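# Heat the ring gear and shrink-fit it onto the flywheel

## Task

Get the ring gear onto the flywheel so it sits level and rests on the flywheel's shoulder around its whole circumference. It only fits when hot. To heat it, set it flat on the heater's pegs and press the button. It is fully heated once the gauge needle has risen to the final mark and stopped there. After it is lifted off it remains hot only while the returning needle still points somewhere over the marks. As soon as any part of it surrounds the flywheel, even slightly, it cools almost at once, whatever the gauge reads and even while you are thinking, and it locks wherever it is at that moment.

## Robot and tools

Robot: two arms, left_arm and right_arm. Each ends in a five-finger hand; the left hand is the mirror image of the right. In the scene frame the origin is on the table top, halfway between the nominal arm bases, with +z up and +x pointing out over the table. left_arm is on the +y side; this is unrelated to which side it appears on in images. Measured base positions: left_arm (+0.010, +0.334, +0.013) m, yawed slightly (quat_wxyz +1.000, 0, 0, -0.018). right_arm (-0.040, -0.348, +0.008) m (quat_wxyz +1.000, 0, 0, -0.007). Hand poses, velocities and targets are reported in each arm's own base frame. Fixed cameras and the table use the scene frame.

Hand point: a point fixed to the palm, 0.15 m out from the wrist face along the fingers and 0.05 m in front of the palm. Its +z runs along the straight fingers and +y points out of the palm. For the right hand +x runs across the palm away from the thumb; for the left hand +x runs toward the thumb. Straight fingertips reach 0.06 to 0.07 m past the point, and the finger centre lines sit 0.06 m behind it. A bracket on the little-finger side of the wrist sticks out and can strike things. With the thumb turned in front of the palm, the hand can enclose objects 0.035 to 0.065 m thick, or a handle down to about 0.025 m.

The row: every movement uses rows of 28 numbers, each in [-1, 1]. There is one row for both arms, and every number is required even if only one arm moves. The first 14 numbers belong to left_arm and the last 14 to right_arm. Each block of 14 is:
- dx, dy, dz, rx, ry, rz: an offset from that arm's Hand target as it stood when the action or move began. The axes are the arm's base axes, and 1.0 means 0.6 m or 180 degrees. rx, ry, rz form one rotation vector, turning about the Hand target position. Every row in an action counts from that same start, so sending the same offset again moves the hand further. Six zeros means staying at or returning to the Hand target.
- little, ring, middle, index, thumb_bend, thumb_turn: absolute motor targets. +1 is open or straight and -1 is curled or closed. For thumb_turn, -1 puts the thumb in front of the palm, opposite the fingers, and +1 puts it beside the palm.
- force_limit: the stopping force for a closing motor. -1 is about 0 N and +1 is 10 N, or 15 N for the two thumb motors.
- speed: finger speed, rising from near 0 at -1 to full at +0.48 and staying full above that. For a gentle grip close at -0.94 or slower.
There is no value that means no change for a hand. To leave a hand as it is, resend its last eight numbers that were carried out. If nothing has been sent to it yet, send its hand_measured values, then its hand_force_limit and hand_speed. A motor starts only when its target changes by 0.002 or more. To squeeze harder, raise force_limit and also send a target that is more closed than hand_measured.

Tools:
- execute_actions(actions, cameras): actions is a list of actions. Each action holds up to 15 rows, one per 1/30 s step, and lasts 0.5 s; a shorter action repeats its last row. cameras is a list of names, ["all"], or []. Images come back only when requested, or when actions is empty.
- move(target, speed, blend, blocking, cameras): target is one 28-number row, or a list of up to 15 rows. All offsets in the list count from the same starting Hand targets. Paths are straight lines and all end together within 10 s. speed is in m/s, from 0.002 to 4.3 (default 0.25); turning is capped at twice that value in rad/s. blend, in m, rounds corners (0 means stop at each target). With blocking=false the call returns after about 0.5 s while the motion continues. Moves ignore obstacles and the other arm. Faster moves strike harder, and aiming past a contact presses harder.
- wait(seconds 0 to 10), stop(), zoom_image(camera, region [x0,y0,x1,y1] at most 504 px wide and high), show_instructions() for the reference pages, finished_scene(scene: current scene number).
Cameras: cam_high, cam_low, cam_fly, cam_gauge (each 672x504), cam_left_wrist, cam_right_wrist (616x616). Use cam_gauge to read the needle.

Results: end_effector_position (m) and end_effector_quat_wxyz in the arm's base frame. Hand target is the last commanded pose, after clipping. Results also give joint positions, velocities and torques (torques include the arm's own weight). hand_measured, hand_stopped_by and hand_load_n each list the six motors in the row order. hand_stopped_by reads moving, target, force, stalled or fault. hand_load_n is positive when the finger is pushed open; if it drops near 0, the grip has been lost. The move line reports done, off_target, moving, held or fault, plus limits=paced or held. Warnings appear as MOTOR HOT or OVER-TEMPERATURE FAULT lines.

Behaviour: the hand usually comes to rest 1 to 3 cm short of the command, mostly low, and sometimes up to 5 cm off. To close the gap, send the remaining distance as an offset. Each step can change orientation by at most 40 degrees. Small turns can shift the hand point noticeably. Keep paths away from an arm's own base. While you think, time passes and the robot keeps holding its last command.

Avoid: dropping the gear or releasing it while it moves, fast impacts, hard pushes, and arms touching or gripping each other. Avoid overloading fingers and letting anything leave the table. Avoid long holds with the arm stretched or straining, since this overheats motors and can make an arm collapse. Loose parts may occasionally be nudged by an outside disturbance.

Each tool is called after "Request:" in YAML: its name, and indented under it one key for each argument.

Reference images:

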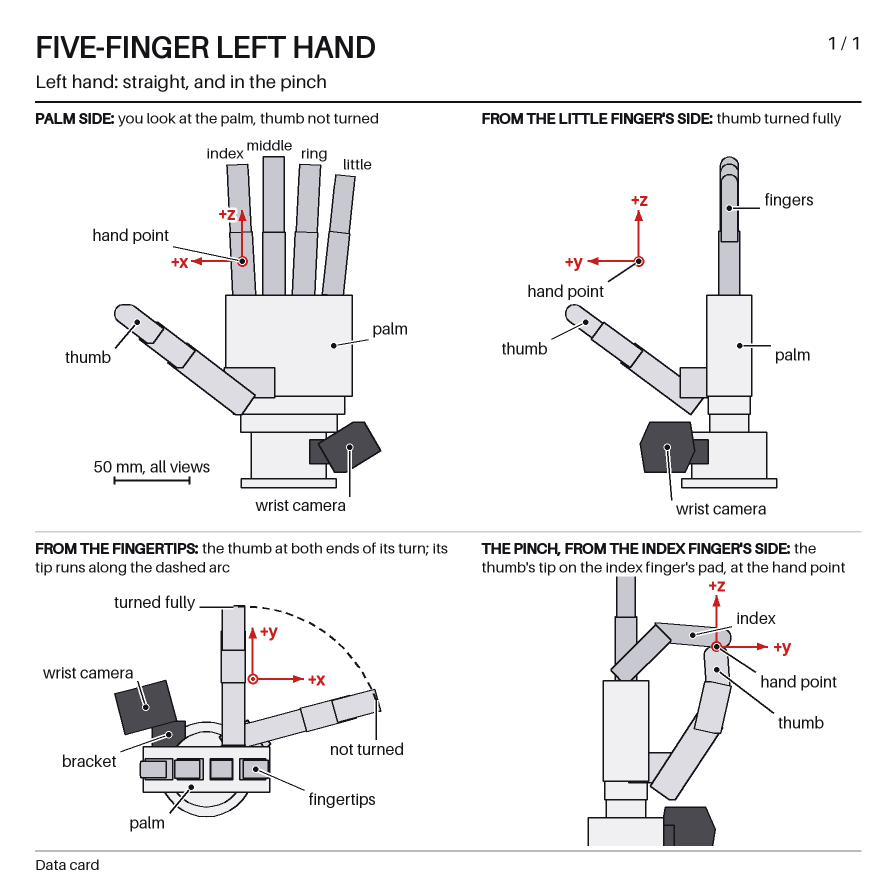

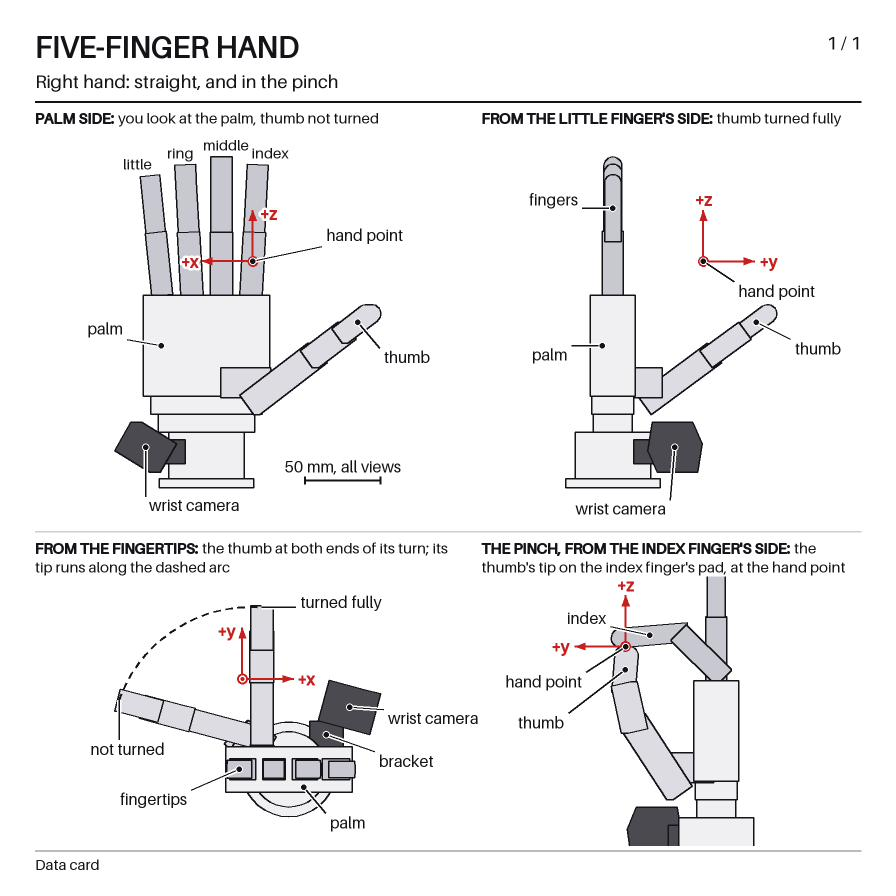

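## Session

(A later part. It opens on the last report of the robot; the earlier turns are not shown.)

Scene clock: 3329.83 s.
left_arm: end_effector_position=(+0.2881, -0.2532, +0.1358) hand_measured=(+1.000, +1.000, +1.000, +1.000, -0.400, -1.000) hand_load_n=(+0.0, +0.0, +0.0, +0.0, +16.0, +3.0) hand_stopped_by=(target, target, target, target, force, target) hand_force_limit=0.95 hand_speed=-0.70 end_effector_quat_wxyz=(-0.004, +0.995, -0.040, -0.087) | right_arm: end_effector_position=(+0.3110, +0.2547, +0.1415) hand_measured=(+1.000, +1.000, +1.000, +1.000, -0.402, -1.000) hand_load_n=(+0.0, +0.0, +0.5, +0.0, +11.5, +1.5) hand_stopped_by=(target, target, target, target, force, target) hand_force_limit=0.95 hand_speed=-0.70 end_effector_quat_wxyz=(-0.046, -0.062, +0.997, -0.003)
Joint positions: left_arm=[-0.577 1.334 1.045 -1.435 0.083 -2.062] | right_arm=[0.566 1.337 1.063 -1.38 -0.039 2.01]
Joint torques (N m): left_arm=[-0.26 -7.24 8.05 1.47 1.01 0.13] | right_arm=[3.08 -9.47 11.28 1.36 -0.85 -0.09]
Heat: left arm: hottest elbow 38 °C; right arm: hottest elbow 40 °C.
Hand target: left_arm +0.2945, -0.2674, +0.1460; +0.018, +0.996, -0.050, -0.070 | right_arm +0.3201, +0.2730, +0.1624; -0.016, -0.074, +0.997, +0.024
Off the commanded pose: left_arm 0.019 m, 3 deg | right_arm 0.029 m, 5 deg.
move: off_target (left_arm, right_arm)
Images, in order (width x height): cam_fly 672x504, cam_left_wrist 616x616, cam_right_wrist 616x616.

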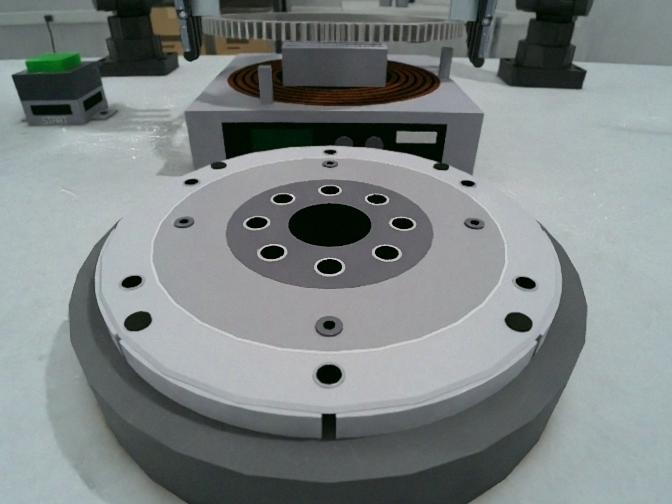

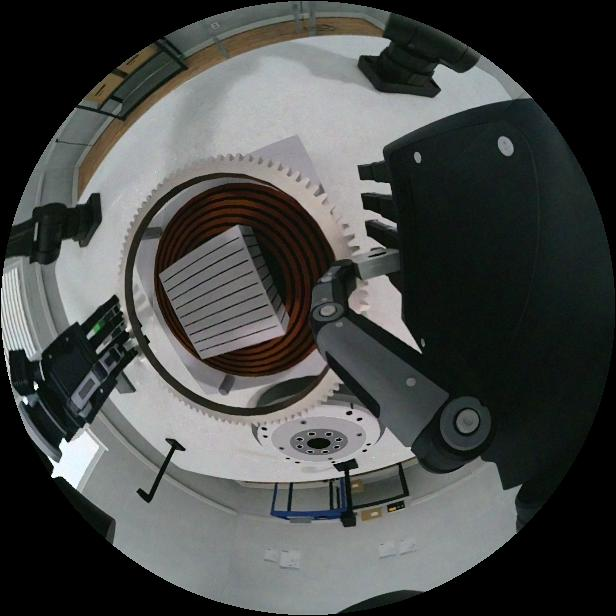

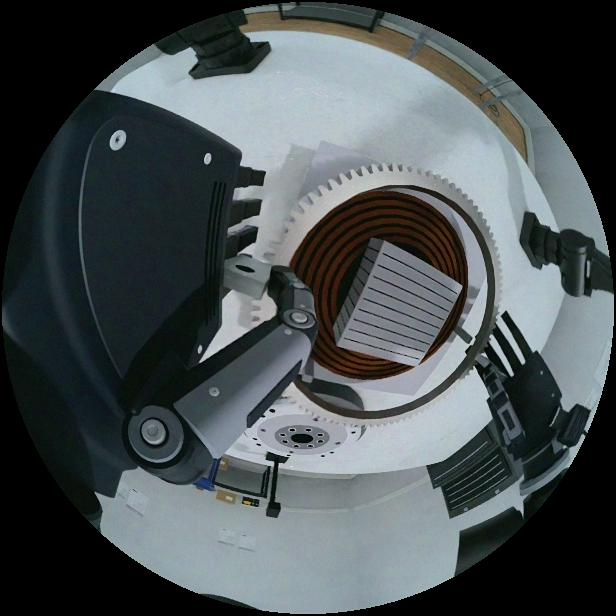

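Request:
move:
  target: [0.0083,0,-0.0167,0,0,0,1,1,1,1,-0.70,-1,0.95,-0.7,0.0083,0,-0.0167,0,0,0,1,1,1,1,-0.72,-1,0.95,-0.7]
  speed: 0.06
  cameras: ["cam_fly","cam_left_wrist","cam_right_wrist"]

Scene clock: 3335.83 s.
left_arm: end_effector_position=(+0.2923, -0.2523, +0.1277) hand_measured=(+1.000, +1.000, +1.000, +1.000, -0.400, -1.000) hand_load_n=(+0.0, +0.0, +0.0, +0.0, +16.0, +2.5) hand_stopped_by=(target, target, target, target, force, target) hand_force_limit=0.95 hand_speed=-0.70 end_effector_quat_wxyz=(-0.003, +0.996, -0.038, -0.086) | right_arm: end_effector_position=(+0.3142, +0.2557, +0.1335) hand_measured=(+1.000, +1.000, +1.000, +1.000, -0.402, -1.000) hand_load_n=(+0.0, +0.0, +0.0, +0.0, +12.0, +1.5) hand_stopped_by=(target, target, target, target, force, target) hand_force_limit=0.95 hand_speed=-0.70 end_effector_quat_wxyz=(-0.043, -0.062, +0.997, -0.003)
Joint positions: left_arm=[-0.57 1.347 1.034 -1.41 0.081 -2.058] | right_arm=[0.565 1.348 1.052 -1.353 -0.036 2.01]
Joint torques (N m): left_arm=[-0.32 -6.83 8.06 1.46 1.03 0.15] | right_arm=[2.49 -9.58 11.36 1.58 -0.96 -0.17]
Heat: left arm: hottest elbow 38 °C; right arm: hottest elbow 40 °C.
Hand target: left_arm +0.2994, -0.2674, +0.1361; +0.018, +0.996, -0.050, -0.070 | right_arm +0.3249, +0.2730, +0.1521; -0.016, -0.074, +0.997, +0.024
Off the commanded pose: left_arm 0.019 m, 3 deg | right_arm 0.028 m, 5 deg.
move: off_target (left_arm, right_arm)
Images, in order (width x height): cam_fly 672x504, cam_left_wrist 616x616, cam_right_wrist 616x616.

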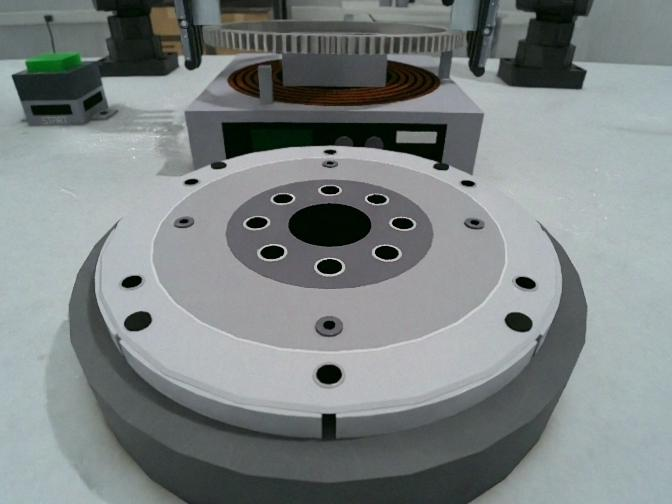

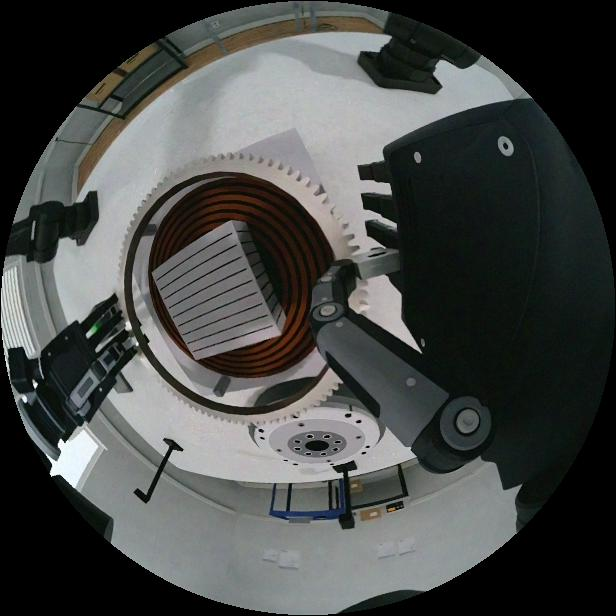

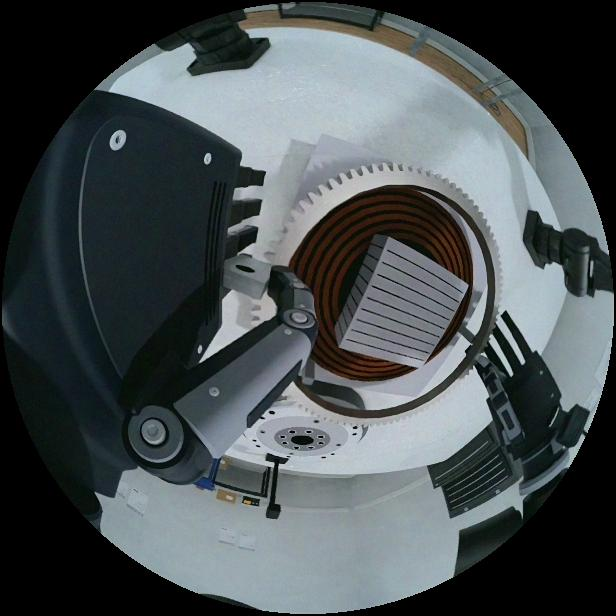

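Request:
zoom_image:
  camera: "cam_left_wrist"
  region: [190, 350, 270, 430]

Request:
zoom_image:
  camera: "cam_left_wrist"
  region: [110, 190, 190, 270]

Request:
zoom_image:
  camera: "cam_right_wrist"
  region: [430, 300, 510, 380]

Request:
zoom_image:
  camera: "cam_fly"
  region: [180, 0, 490, 130]

Scaled by 6.300 from the camera's 616x616 image, which has a finer 880x880 frame.

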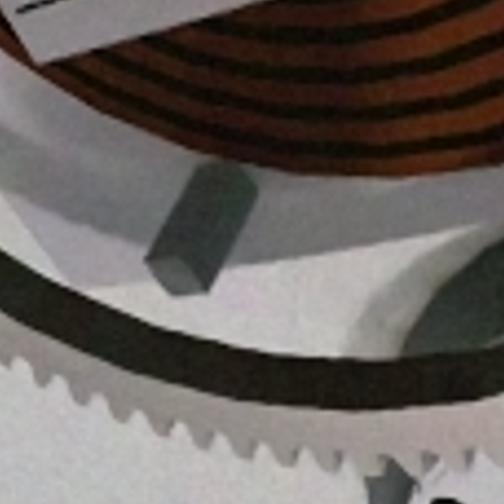

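Scaled by 6.300 from the camera's 616x616 image, which has a finer 880x880 frame.

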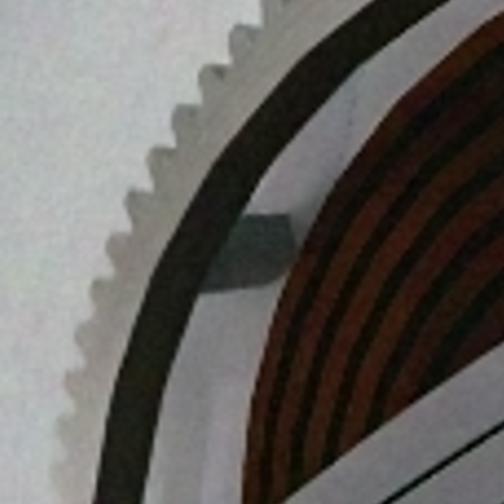

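Scaled by 6.300 from the camera's 616x616 image, which has a finer 880x880 frame.

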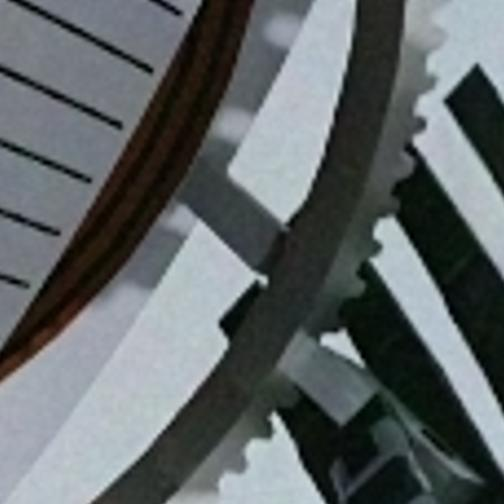

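Scaled by 1.626.

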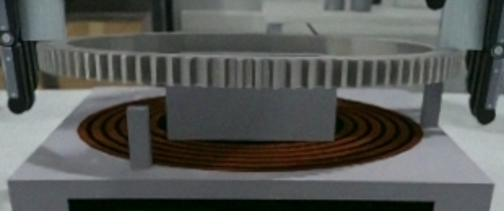

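Request:
move:
  target: [0,0,-0.0167,0,0,0,1,1,1,1,-0.70,-1,0.95,-0.7,0,0,-0.0167,0,0,0,1,1,1,1,-0.72,-1,0.95,-0.7]
  speed: 0.05
  cameras: ["cam_fly","cam_left_wrist","cam_right_wrist"]

Request:
zoom_image:
  camera: "cam_left_wrist"
  region: [190, 350, 270, 430]

Request:
zoom_image:
  camera: "cam_left_wrist"
  region: [110, 190, 190, 270]

Request:
zoom_image:
  camera: "cam_right_wrist"
  region: [430, 300, 510, 380]

Request:
zoom_image:
  camera: "cam_fly"
  region: [180, 0, 490, 130]

Scene clock: 3362.37 s.
left_arm: end_effector_position=(+0.2931, -0.2525, +0.1216) hand_measured=(+1.000, +1.000, +1.000, +1.000, -0.400, -1.000) hand_load_n=(+0.0, +0.0, +0.0, +0.0, +16.0, +2.0) hand_stopped_by=(target, target, target, target, force, target) hand_force_limit=0.95 hand_speed=-0.70 end_effector_quat_wxyz=(-0.002, +0.996, -0.039, -0.083) | right_arm: end_effector_position=(+0.3155, +0.2556, +0.1270) hand_measured=(+1.000, +1.000, +1.000, +1.000, -0.402, -1.000) hand_load_n=(+0.0, +0.5, +0.0, +0.0, +11.5, +1.5) hand_stopped_by=(target, target, target, target, force, target) hand_force_limit=0.95 hand_speed=-0.70 end_effector_quat_wxyz=(-0.040, -0.061, +0.997, -0.002)
Joint positions: left_arm=[-0.569 1.35 1.02 -1.387 0.081 -2.056] | right_arm=[0.563 1.351 1.037 -1.327 -0.035 2.01]
Joint torques (N m): left_arm=[-0.38 -6.65 7.62 1.69 1.05 0.13] | right_arm=[2.84 -9.05 10.97 1.65 -0.98 -0.16]
Heat: left arm: hottest elbow 38 °C; right arm: hottest elbow 40 °C.
Hand target: left_arm +0.2995, -0.2674, +0.1261; +0.018, +0.996, -0.050, -0.069 | right_arm +0.3250, +0.2730, +0.1423; -0.016, -0.074, +0.997, +0.024
Off the commanded pose: left_arm 0.017 m, 3 deg | right_arm 0.025 m, 4 deg.
move: off_target (left_arm, right_arm)
Images, in order (width x height): cam_fly 672x504, cam_left_wrist 616x616, cam_right_wrist 616x616.

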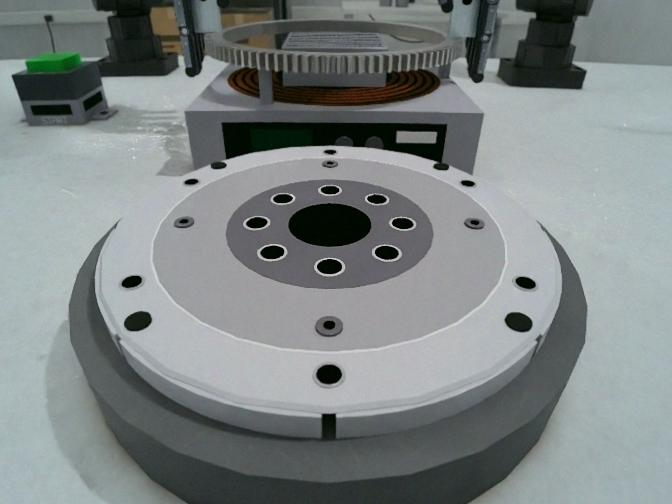

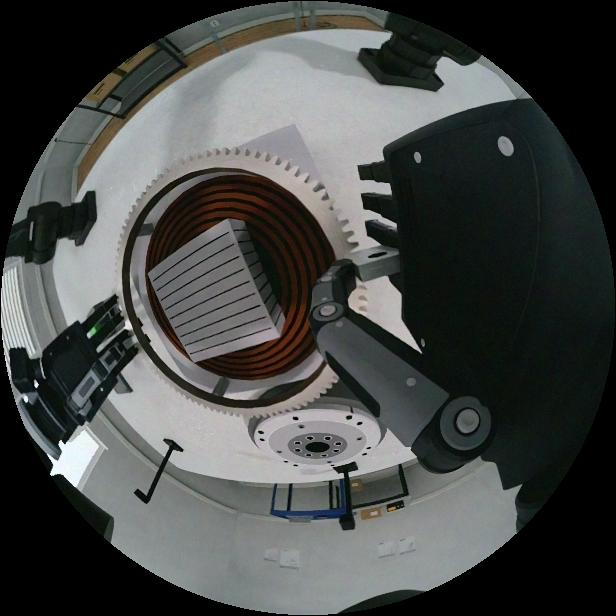

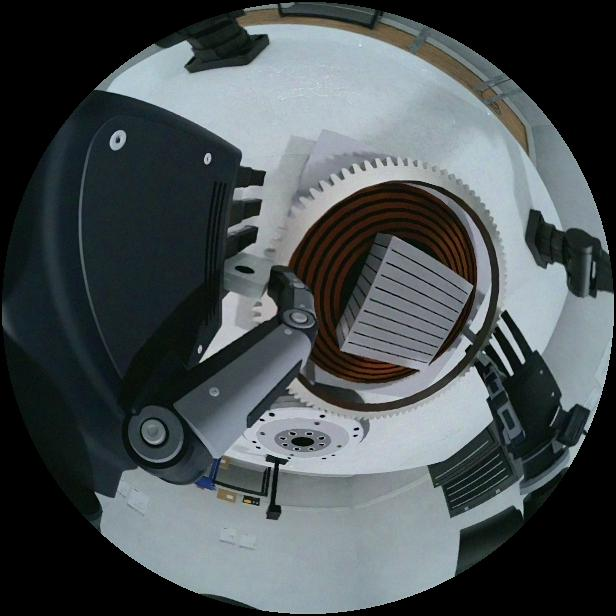

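Scaled by 6.300 from the camera's 616x616 image, which has a finer 880x880 frame.

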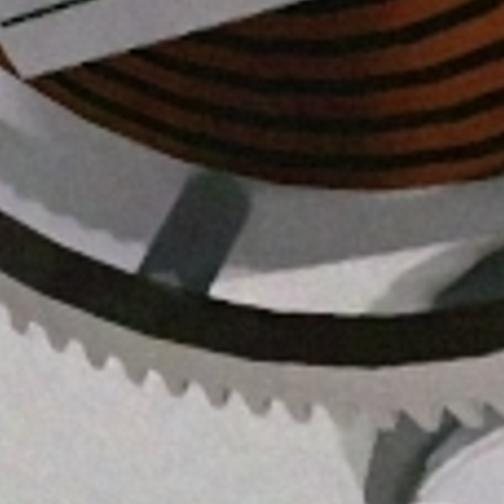

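Scaled by 6.300 from the camera's 616x616 image, which has a finer 880x880 frame.

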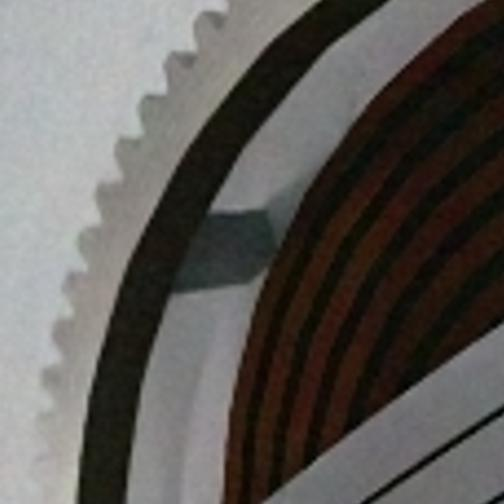

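Scaled by 6.300 from the camera's 616x616 image, which has a finer 880x880 frame.

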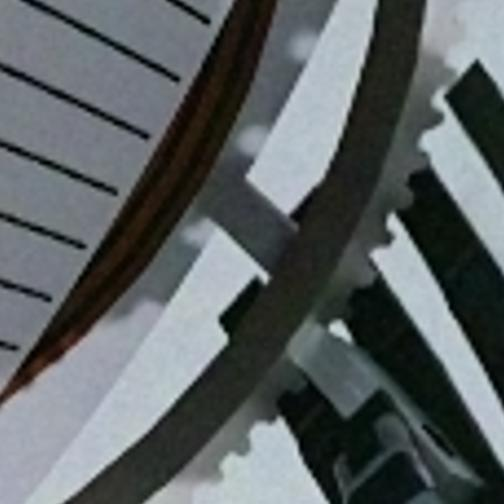

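Scaled by 1.626.

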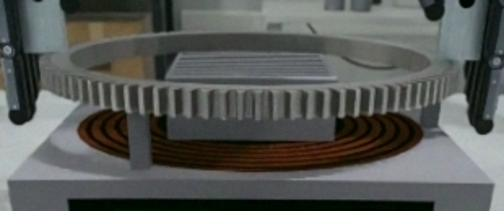

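Request:
move:
  target: [0,0,-0.01,0,0,0,1,1,1,1,-0.70,-1,0.95,-0.7,0,0,-0.01,0,0,0,1,1,1,1,-0.72,-1,0.95,-0.7]
  speed: 0.05
  cameras: ["cam_fly","cam_left_wrist","cam_right_wrist"]

Request:
zoom_image:
  camera: "cam_left_wrist"
  region: [190, 350, 270, 430]

Request:
zoom_image:
  camera: "cam_fly"
  region: [180, 0, 490, 130]

Scene clock: 3375.80 s.
left_arm: end_effector_position=(+0.2931, -0.2526, +0.1212) hand_measured=(+1.000, +1.000, +1.000, +1.000, -0.400, -1.000) hand_load_n=(+0.0, +0.0, +0.5, +0.0, +16.0, +2.0) hand_stopped_by=(target, target, target, target, force, target) hand_force_limit=0.95 hand_speed=-0.70 end_effector_quat_wxyz=(-0.002, +0.996, -0.039, -0.083) | right_arm: end_effector_position=(+0.3157, +0.2555, +0.1262) hand_measured=(+1.000, +1.000, +1.000, +1.000, -0.402, -1.000) hand_load_n=(+0.0, +0.0, +0.0, +0.0, +11.5, +1.0) hand_stopped_by=(target, target, target, target, force, target) hand_force_limit=0.95 hand_speed=-0.70 end_effector_quat_wxyz=(-0.039, -0.061, +0.997, -0.001)
Joint positions: left_arm=[-0.569 1.35 1.019 -1.385 0.081 -2.056] | right_arm=[0.563 1.351 1.034 -1.324 -0.035 2.01]
Joint torques (N m): left_arm=[-0.15 -6.12 6.83 2.26 1.04 0.13] | right_arm=[2.43 -8.47 10.04 2.21 -1.02 -0.14]
Heat: left arm: hottest elbow 38 °C; right arm: hottest elbow 40 °C.
Hand target: left_arm +0.2995, -0.2674, +0.1201; +0.018, +0.996, -0.050, -0.069 | right_arm +0.3250, +0.2730, +0.1363; -0.016, -0.074, +0.997, +0.024
Off the commanded pose: left_arm 0.016 m, 3 deg | right_arm 0.022 m, 4 deg.
move: off_target (left_arm, right_arm)
Images, in order (width x height): cam_fly 672x504, cam_left_wrist 616x616, cam_right_wrist 616x616.

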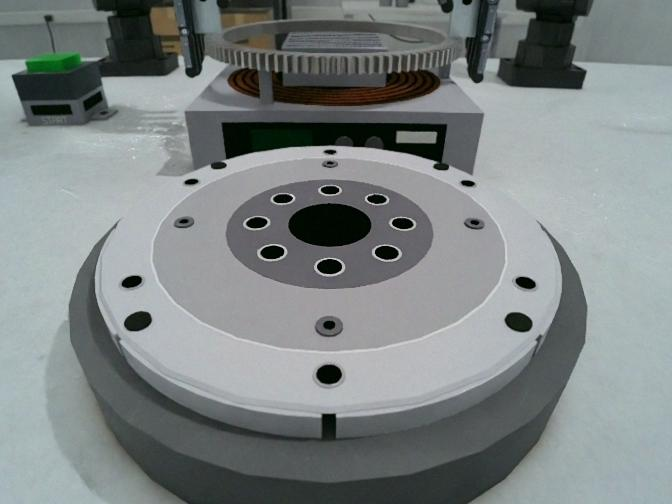

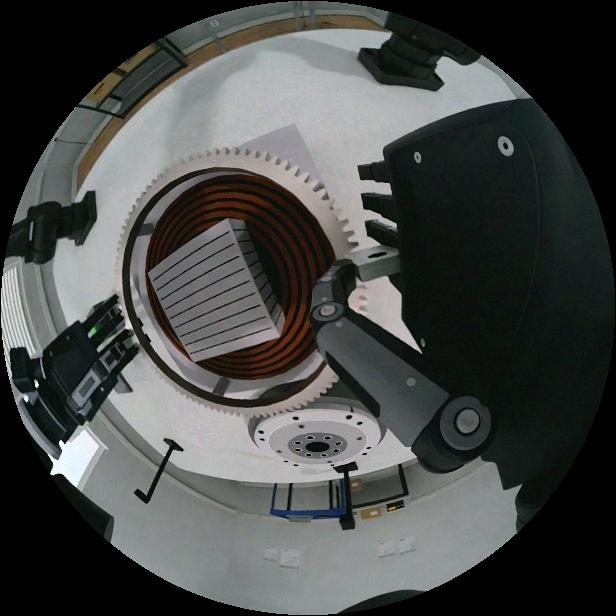

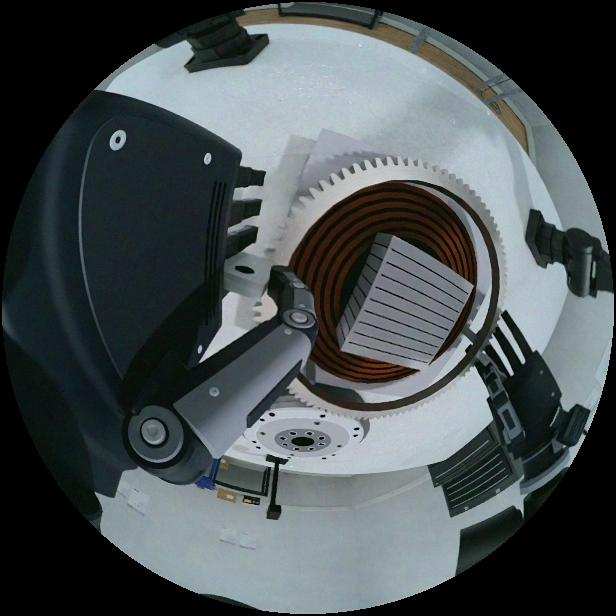

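Scaled by 6.300 from the camera's 616x616 image, which has a finer 880x880 frame.

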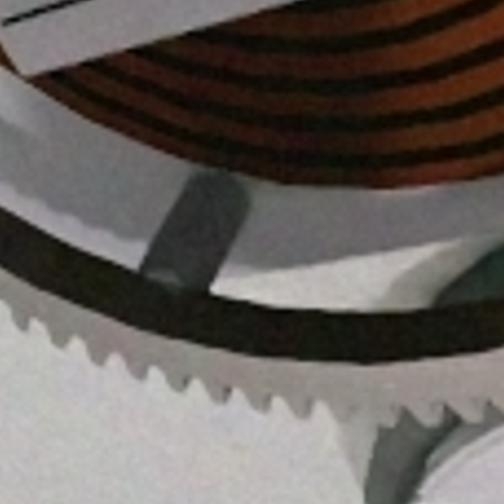

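Scaled by 1.626.

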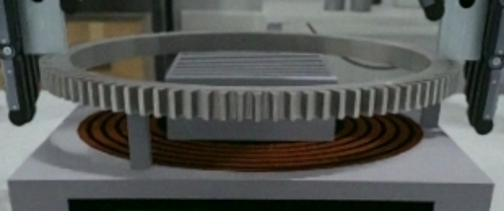

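Request:
move:
  target:
    - [0,0,0,0,0,0,1,1,1,1,-0.70,-1,0.95,-0.7,0,0,0,0,0,0,1,1,1,1,0.3,-1,0.95,-0.6]
    - [0,0,0,0,0,0,1,1,1,1,-0.70,-1,0.95,-0.7,0,0,0,0,0,0,1,1,1,1,0.3,1,0.95,0]
    - [0,0,0,0,0,0,1,1,1,1,-0.70,-1,0.95,-0.7,0,-0.2,0,0,0,0,1,1,1,1,0.3,1,0.95,0]
  speed: 0.15
  cameras: ["cam_fly","cam_left_wrist","cam_right_wrist"]

Request:
zoom_image:
  camera: "cam_left_wrist"
  region: [190, 350, 270, 430]

Request:
zoom_image:
  camera: "cam_left_wrist"
  region: [110, 190, 190, 270]

Scene clock: 3401.10 s.
left_arm: end_effector_position=(+0.2950, -0.2554, +0.1218) hand_measured=(+1.000, +1.000, +1.000, +1.000, -0.400, -1.000) hand_load_n=(+0.0, +0.0, +0.5, +0.0, +16.0, +2.0) hand_stopped_by=(target, target, target, target, force, target) hand_force_limit=0.95 hand_speed=-0.70 end_effector_quat_wxyz=(+0.004, +0.996, -0.039, -0.079) | right_arm: end_effector_position=(+0.3284, +0.1569, +0.1336) hand_measured=(+1.000, +1.000, +1.000, +1.000, +0.300, +1.000) hand_load_n=(+0.0, +0.0, -0.5, +0.0, +0.0, +0.0) hand_stopped_by=(target, target, target, target, target, target) hand_force_limit=0.95 hand_speed=0.00 end_effector_quat_wxyz=(-0.016, -0.075, +0.997, +0.021)
Joint positions: left_arm=[-0.569 1.35 1.019 -1.373 0.088 -2.055] | right_arm=[0.266 1.236 0.942 -1.3 -0.048 1.685]
Joint torques (N m): left_arm=[-0.15 -6.07 6.86 1.88 0.76 0.12] | right_arm=[0.44 -7.88 8.43 -0.09 -0.15 -0.09]
Heat: left arm: hottest elbow 38 °C; right arm: hottest elbow 40 °C.
Hand target: left_arm +0.2995, -0.2674, +0.1201; +0.018, +0.996, -0.051, -0.069 | right_arm +0.3250, +0.1529, +0.1362; -0.016, -0.074, +0.997, +0.024
Off the commanded pose: left_arm 0.013 m, 2 deg | right_arm 0.006 m, 0 deg.
move: off_target (left_arm); target 2's new numbers were sent with right_arm's hand 0.022 m and 4 deg from that target
Images, in order (width x height): cam_fly 672x504, cam_left_wrist 616x616, cam_right_wrist 616x616.

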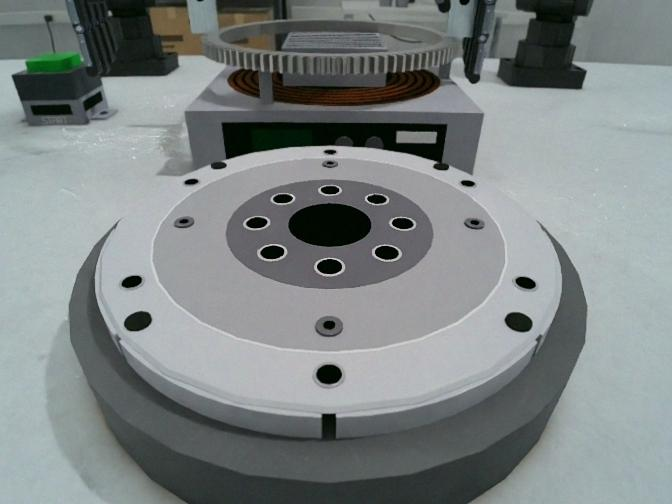

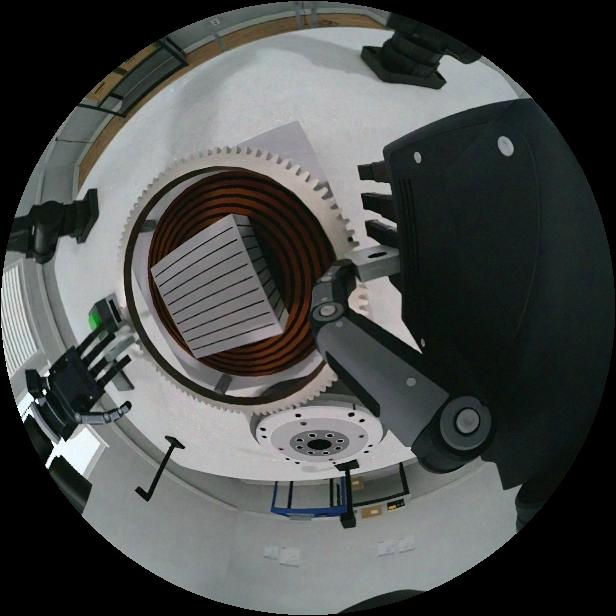

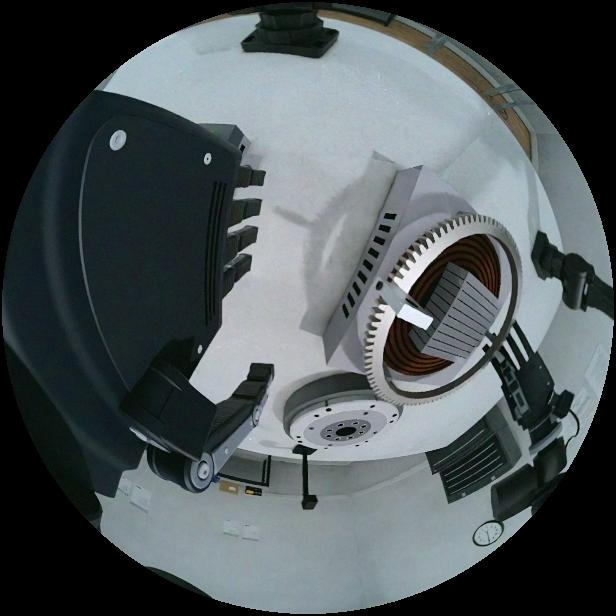

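Scaled by 6.300 from the camera's 616x616 image, which has a finer 880x880 frame.

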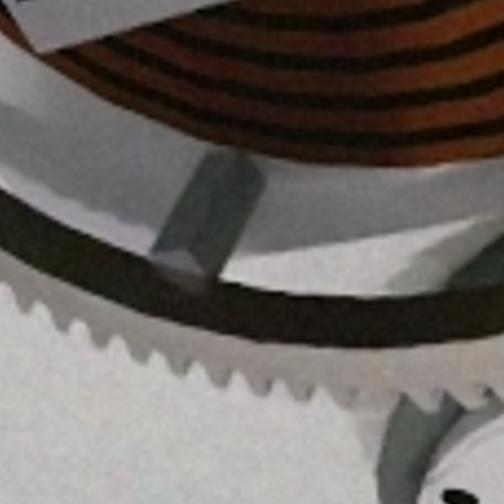

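Scaled by 6.300 from the camera's 616x616 image, which has a finer 880x880 frame.

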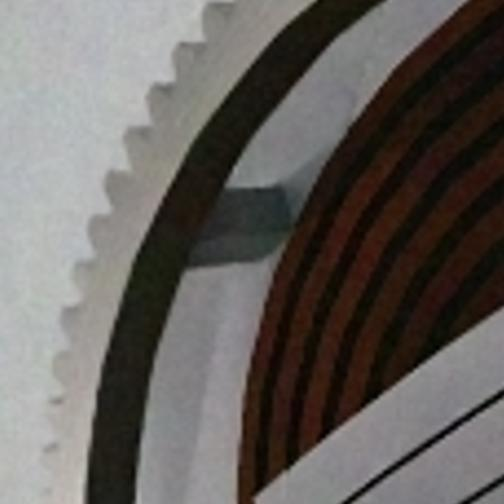

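Request:
move:
  target:
    - [0,0,0,0,0,0,1,1,1,1,-0.70,-1,0.95,-0.7,-0.2583,-0.2215,0.123,-0.0039,-0.0196,0.4528,1,1,1,1,1,1,0.95,0]
    - [0,0,0,0,0,0,1,1,1,1,-0.70,-1,0.95,-0.7,-0.2298,-0.22,0.0315,-0.0039,-0.0196,0.4528,1,1,1,1,1,1,0.95,0]
  speed: [0.25,0.15]
  cameras: ["cam_gauge","cam_left_wrist","cam_right_wrist"]

Scene clock: 3421.27 s.
left_arm: end_effector_position=(+0.2950, -0.2554, +0.1218) hand_measured=(+1.000, +1.000, +1.000, +1.000, -0.400, -1.000) hand_load_n=(+0.0, +0.0, +0.5, +0.0, +16.0, +2.0) hand_stopped_by=(target, target, target, target, force, target) hand_force_limit=0.95 hand_speed=-0.70 end_effector_quat_wxyz=(+0.004, +0.996, -0.039, -0.079) | right_arm: end_effector_position=(+0.1862, +0.0216, +0.1585) hand_measured=(+1.000, +1.000, +1.000, +1.000, +1.000, +1.000) hand_load_n=(+0.0, +0.0, +0.0, +0.0, +0.0, +0.0) hand_stopped_by=(target, target, target, target, target, target) hand_force_limit=0.95 hand_speed=0.00 end_effector_quat_wxyz=(+0.000, +0.708, -0.706, +0.003)
Joint positions: left_arm=[-0.569 1.35 1.019 -1.373 0.088 -2.055] | right_arm=[-0.032 0.981 0.834 -1.419 0.004 -0.035]
Joint torques (N m): left_arm=[-0.32 -6.12 6.86 1.89 0.76 0.12] | right_arm=[0.97 -2.49 8.75 0.61 -0.06 -0.05]
Heat: left arm: hottest elbow 38 °C; right arm: hottest elbow 40 °C.
Hand target: left_arm +0.2995, -0.2674, +0.1201; +0.018, +0.996, -0.051, -0.069 | right_arm +0.1872, +0.0209, +0.1551; +0.000, +0.708, -0.707, +0.000
Off the commanded pose: left_arm 0.013 m, 2 deg | right_arm 0.004 m, 0 deg.
move: off_target (left_arm)
Images, in order (width x height): cam_gauge 672x504, cam_left_wrist 616x616, cam_right_wrist 616x616.

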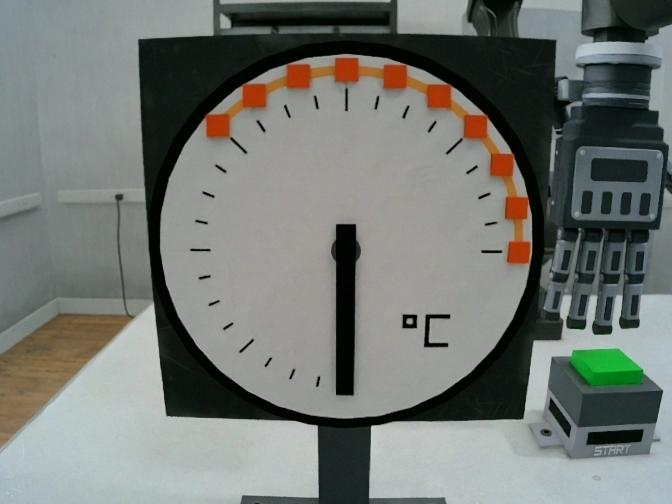

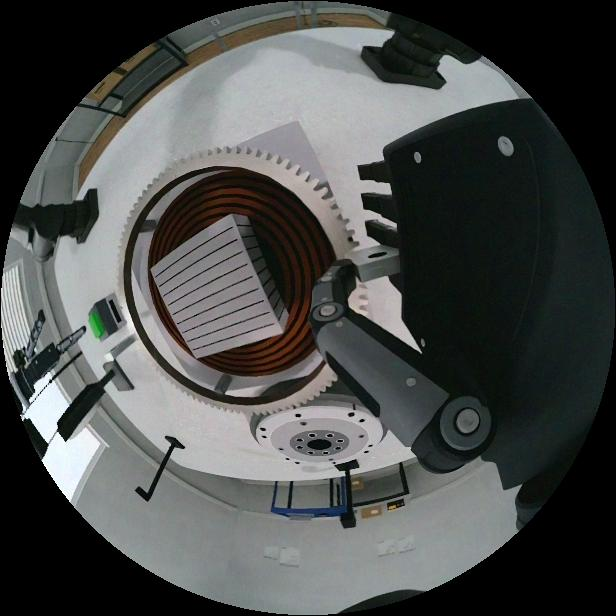

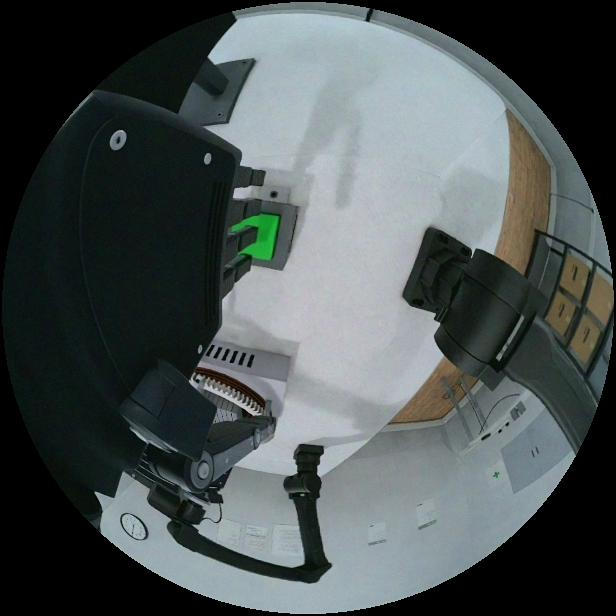

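Request:
move:
  target: [0,0,0,0,0,0,1,1,1,1,-0.70,-1,0.95,-0.7,0.001,-0.003,-0.05,0,0,0,1,1,1,1,1,1,0.95,0]
  speed: 0.06
  cameras: ["cam_gauge","cam_fly"]

Scene clock: 3426.73 s.
left_arm: end_effector_position=(+0.2950, -0.2554, +0.1218) hand_measured=(+1.000, +1.000, +1.000, +1.000, -0.400, -1.000) hand_load_n=(+0.0, +0.0, +0.0, +0.0, +16.0, +2.5) hand_stopped_by=(target, target, target, target, force, target) hand_force_limit=0.95 hand_speed=-0.70 end_effector_quat_wxyz=(+0.004, +0.996, -0.039, -0.079) | right_arm: end_effector_position=(+0.1863, +0.0212, +0.1327) hand_measured=(+1.000, +1.000, +1.000, +1.000, +1.000, +1.000) hand_load_n=(+0.0, +0.0, -1.5, +0.0, +0.0, +0.0) hand_stopped_by=(target, target, target, target, target, target) hand_force_limit=0.95 hand_speed=0.00 end_effector_quat_wxyz=(-0.001, +0.709, -0.705, +0.004)
Joint positions: left_arm=[-0.569 1.35 1.019 -1.373 0.088 -2.055] | right_arm=[-0.033 0.993 0.773 -1.342 0.004 -0.038]
Joint torques (N m): left_arm=[-0.32 -6.12 6.84 1.89 0.76 0.12] | right_arm=[0.44 -1.9 8.2 1.1 -0.11 -0.09]
Heat: left arm: hottest elbow 38 °C; right arm: hottest elbow 39 °C.
Hand target: left_arm +0.2995, -0.2674, +0.1201; +0.018, +0.996, -0.051, -0.069 | right_arm +0.1877, +0.0191, +0.1251; +0.000, +0.708, -0.707, +0.000
Off the commanded pose: left_arm 0.013 m, 2 deg | right_arm 0.008 m, 1 deg.
move: off_target (left_arm)
Images, in order (width x height): cam_fly 672x504, cam_gauge 672x504.

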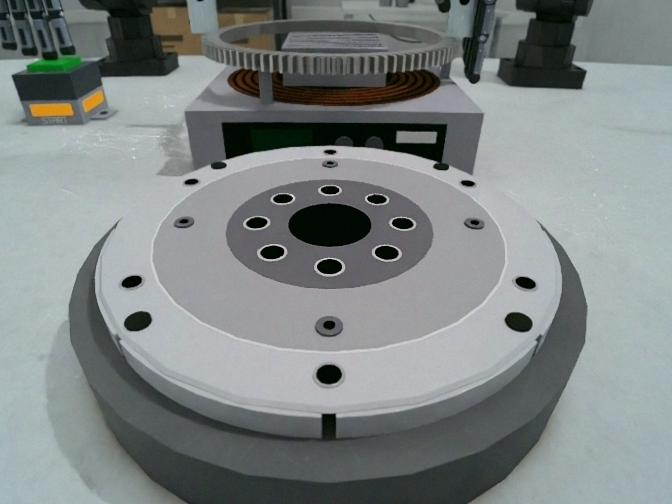

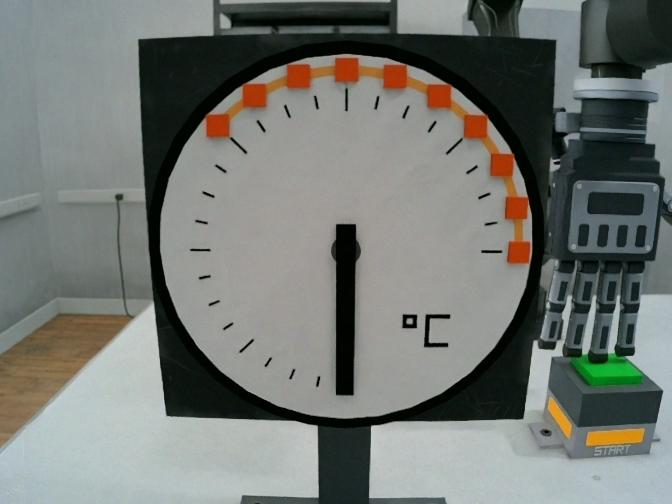

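Request:
move:
  target:
    - [0,0,0,0,0,0,1,1,1,1,-0.70,-1,0.95,-0.7,0,0,0.0833,0,0,0,1,1,1,1,1,1,0.95,0]
    - [0,0,0,0,0,0,1,1,1,1,-0.70,-1,0.95,-0.7,0.0205,0.0682,0.1498,-0.0017,0.0262,-0.4527,1,1,1,1,1,1,0.95,0]
    - [0,0,0,0,0,0,1,1,1,1,-0.70,-1,0.95,-0.7,0.1955,0.2348,0.0415,-0.0017,0.0262,-0.4527,1,1,1,1,0.5,1,0.95,0]
    - [0,0,0,0,0,0,1,1,1,1,-0.70,-1,0.95,-0.7,0.2272,0.3015,-0.0168,-0.0017,0.0262,-0.4527,1,1,1,1,0.5,1,0.95,0]
    - [0,0,0,0,0,0,1,1,1,1,-0.70,-1,0.95,-0.7,0.2397,0.3823,0.0365,-0.0017,0.0262,-0.4527,1,1,1,1,0.5,1,0.95,0]
  speed: [0.1,0.25,0.25,0.15,0.1]
  blend: [0.02,0.03,0,0,0]
  cameras: ["cam_fly","cam_left_wrist","cam_right_wrist","cam_gauge"]

Scene clock: 3455.00 s.
left_arm: end_effector_position=(+0.2950, -0.2554, +0.1218) hand_measured=(+1.000, +1.000, +1.000, +1.000, -0.400, -1.000) hand_load_n=(+0.0, +0.0, +0.0, +0.0, +16.0, +2.0) hand_stopped_by=(target, target, target, target, force, target) hand_force_limit=0.95 hand_speed=-0.70 end_effector_quat_wxyz=(+0.004, +0.996, -0.039, -0.079) | right_arm: end_effector_position=(+0.3152, +0.2350, +0.1286) hand_measured=(+1.000, +1.000, +1.000, +1.000, +0.500, +1.000) hand_load_n=(+0.0, +0.0, +0.0, +0.0, +0.0, +0.0) hand_stopped_by=(target, target, target, target, target, target) hand_force_limit=0.95 hand_speed=0.00 end_effector_quat_wxyz=(-0.045, -0.073, +0.996, +0.017)
Joint positions: left_arm=[-0.569 1.35 1.019 -1.373 0.088 -2.055] | right_arm=[0.49 1.323 1.008 -1.324 -0.068 1.912]
Joint torques (N m): left_arm=[-0.32 -6.18 6.83 1.88 0.75 0.13] | right_arm=[3.14 -6.59 14.11 -0.21 -0.04 0.07]
Heat: left arm: hottest elbow 37 °C; right arm: hottest elbow 39 °C.
Hand target: left_arm +0.2995, -0.2674, +0.1201; +0.018, +0.996, -0.051, -0.069 | right_arm +0.3316, +0.2484, +0.1469; -0.028, -0.074, +0.997, +0.025
Off the commanded pose: left_arm 0.013 m, 2 deg | right_arm 0.028 m, 2 deg.
move: off_target (left_arm, right_arm); target 3's new numbers were sent with right_arm's hand 0.031 m and 3 deg from that target
Images, in order (width x height): cam_fly 672x504, cam_gauge 672x504, cam_left_wrist 616x616, cam_right_wrist 616x616.

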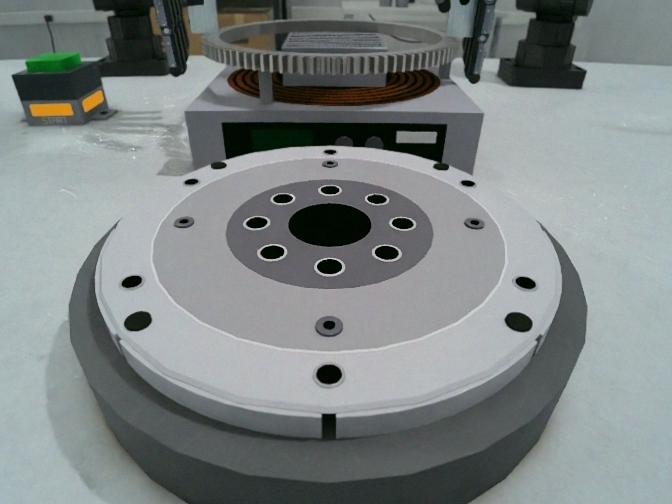

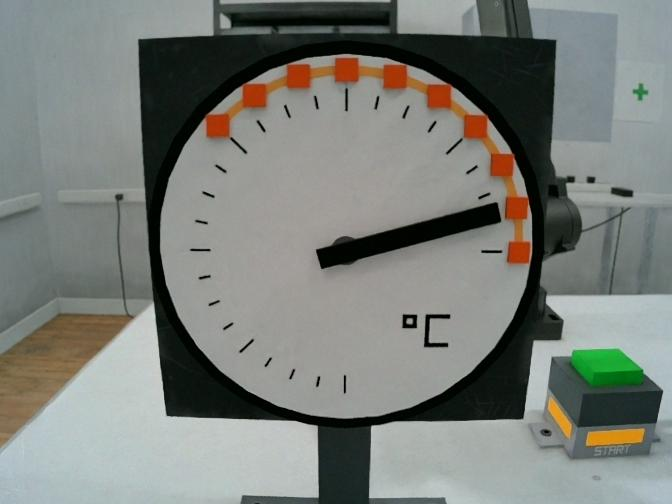

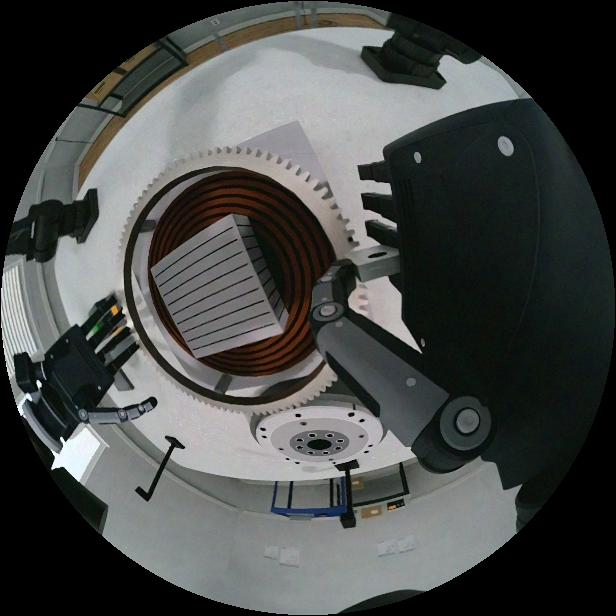

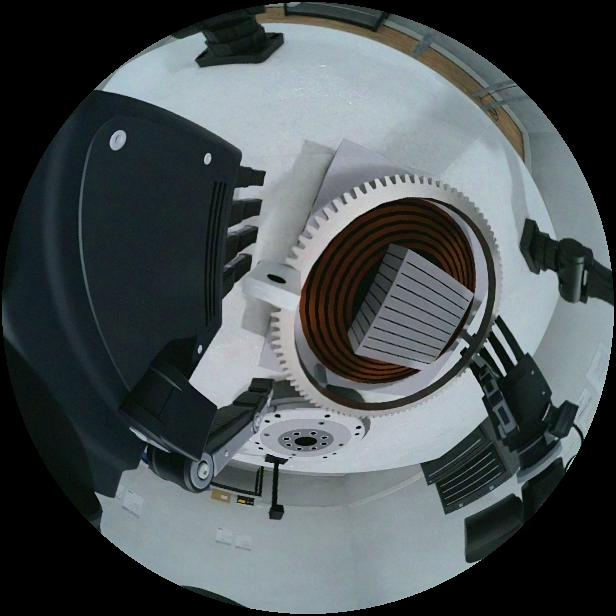

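Request:
zoom_image:
  camera: "cam_right_wrist"
  region: [190, 220, 320, 350]

Scaled by 3.877 from the camera's 616x616 image, which has a finer 880x880 frame.

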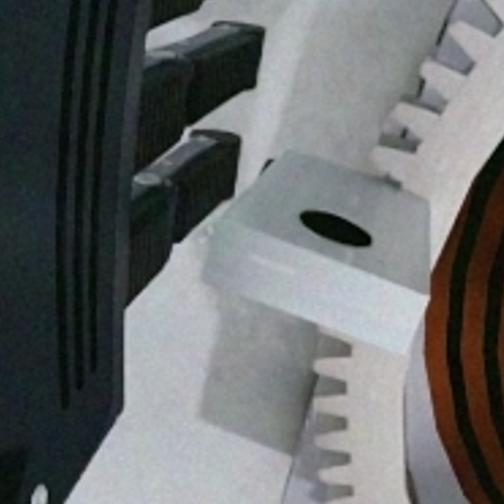

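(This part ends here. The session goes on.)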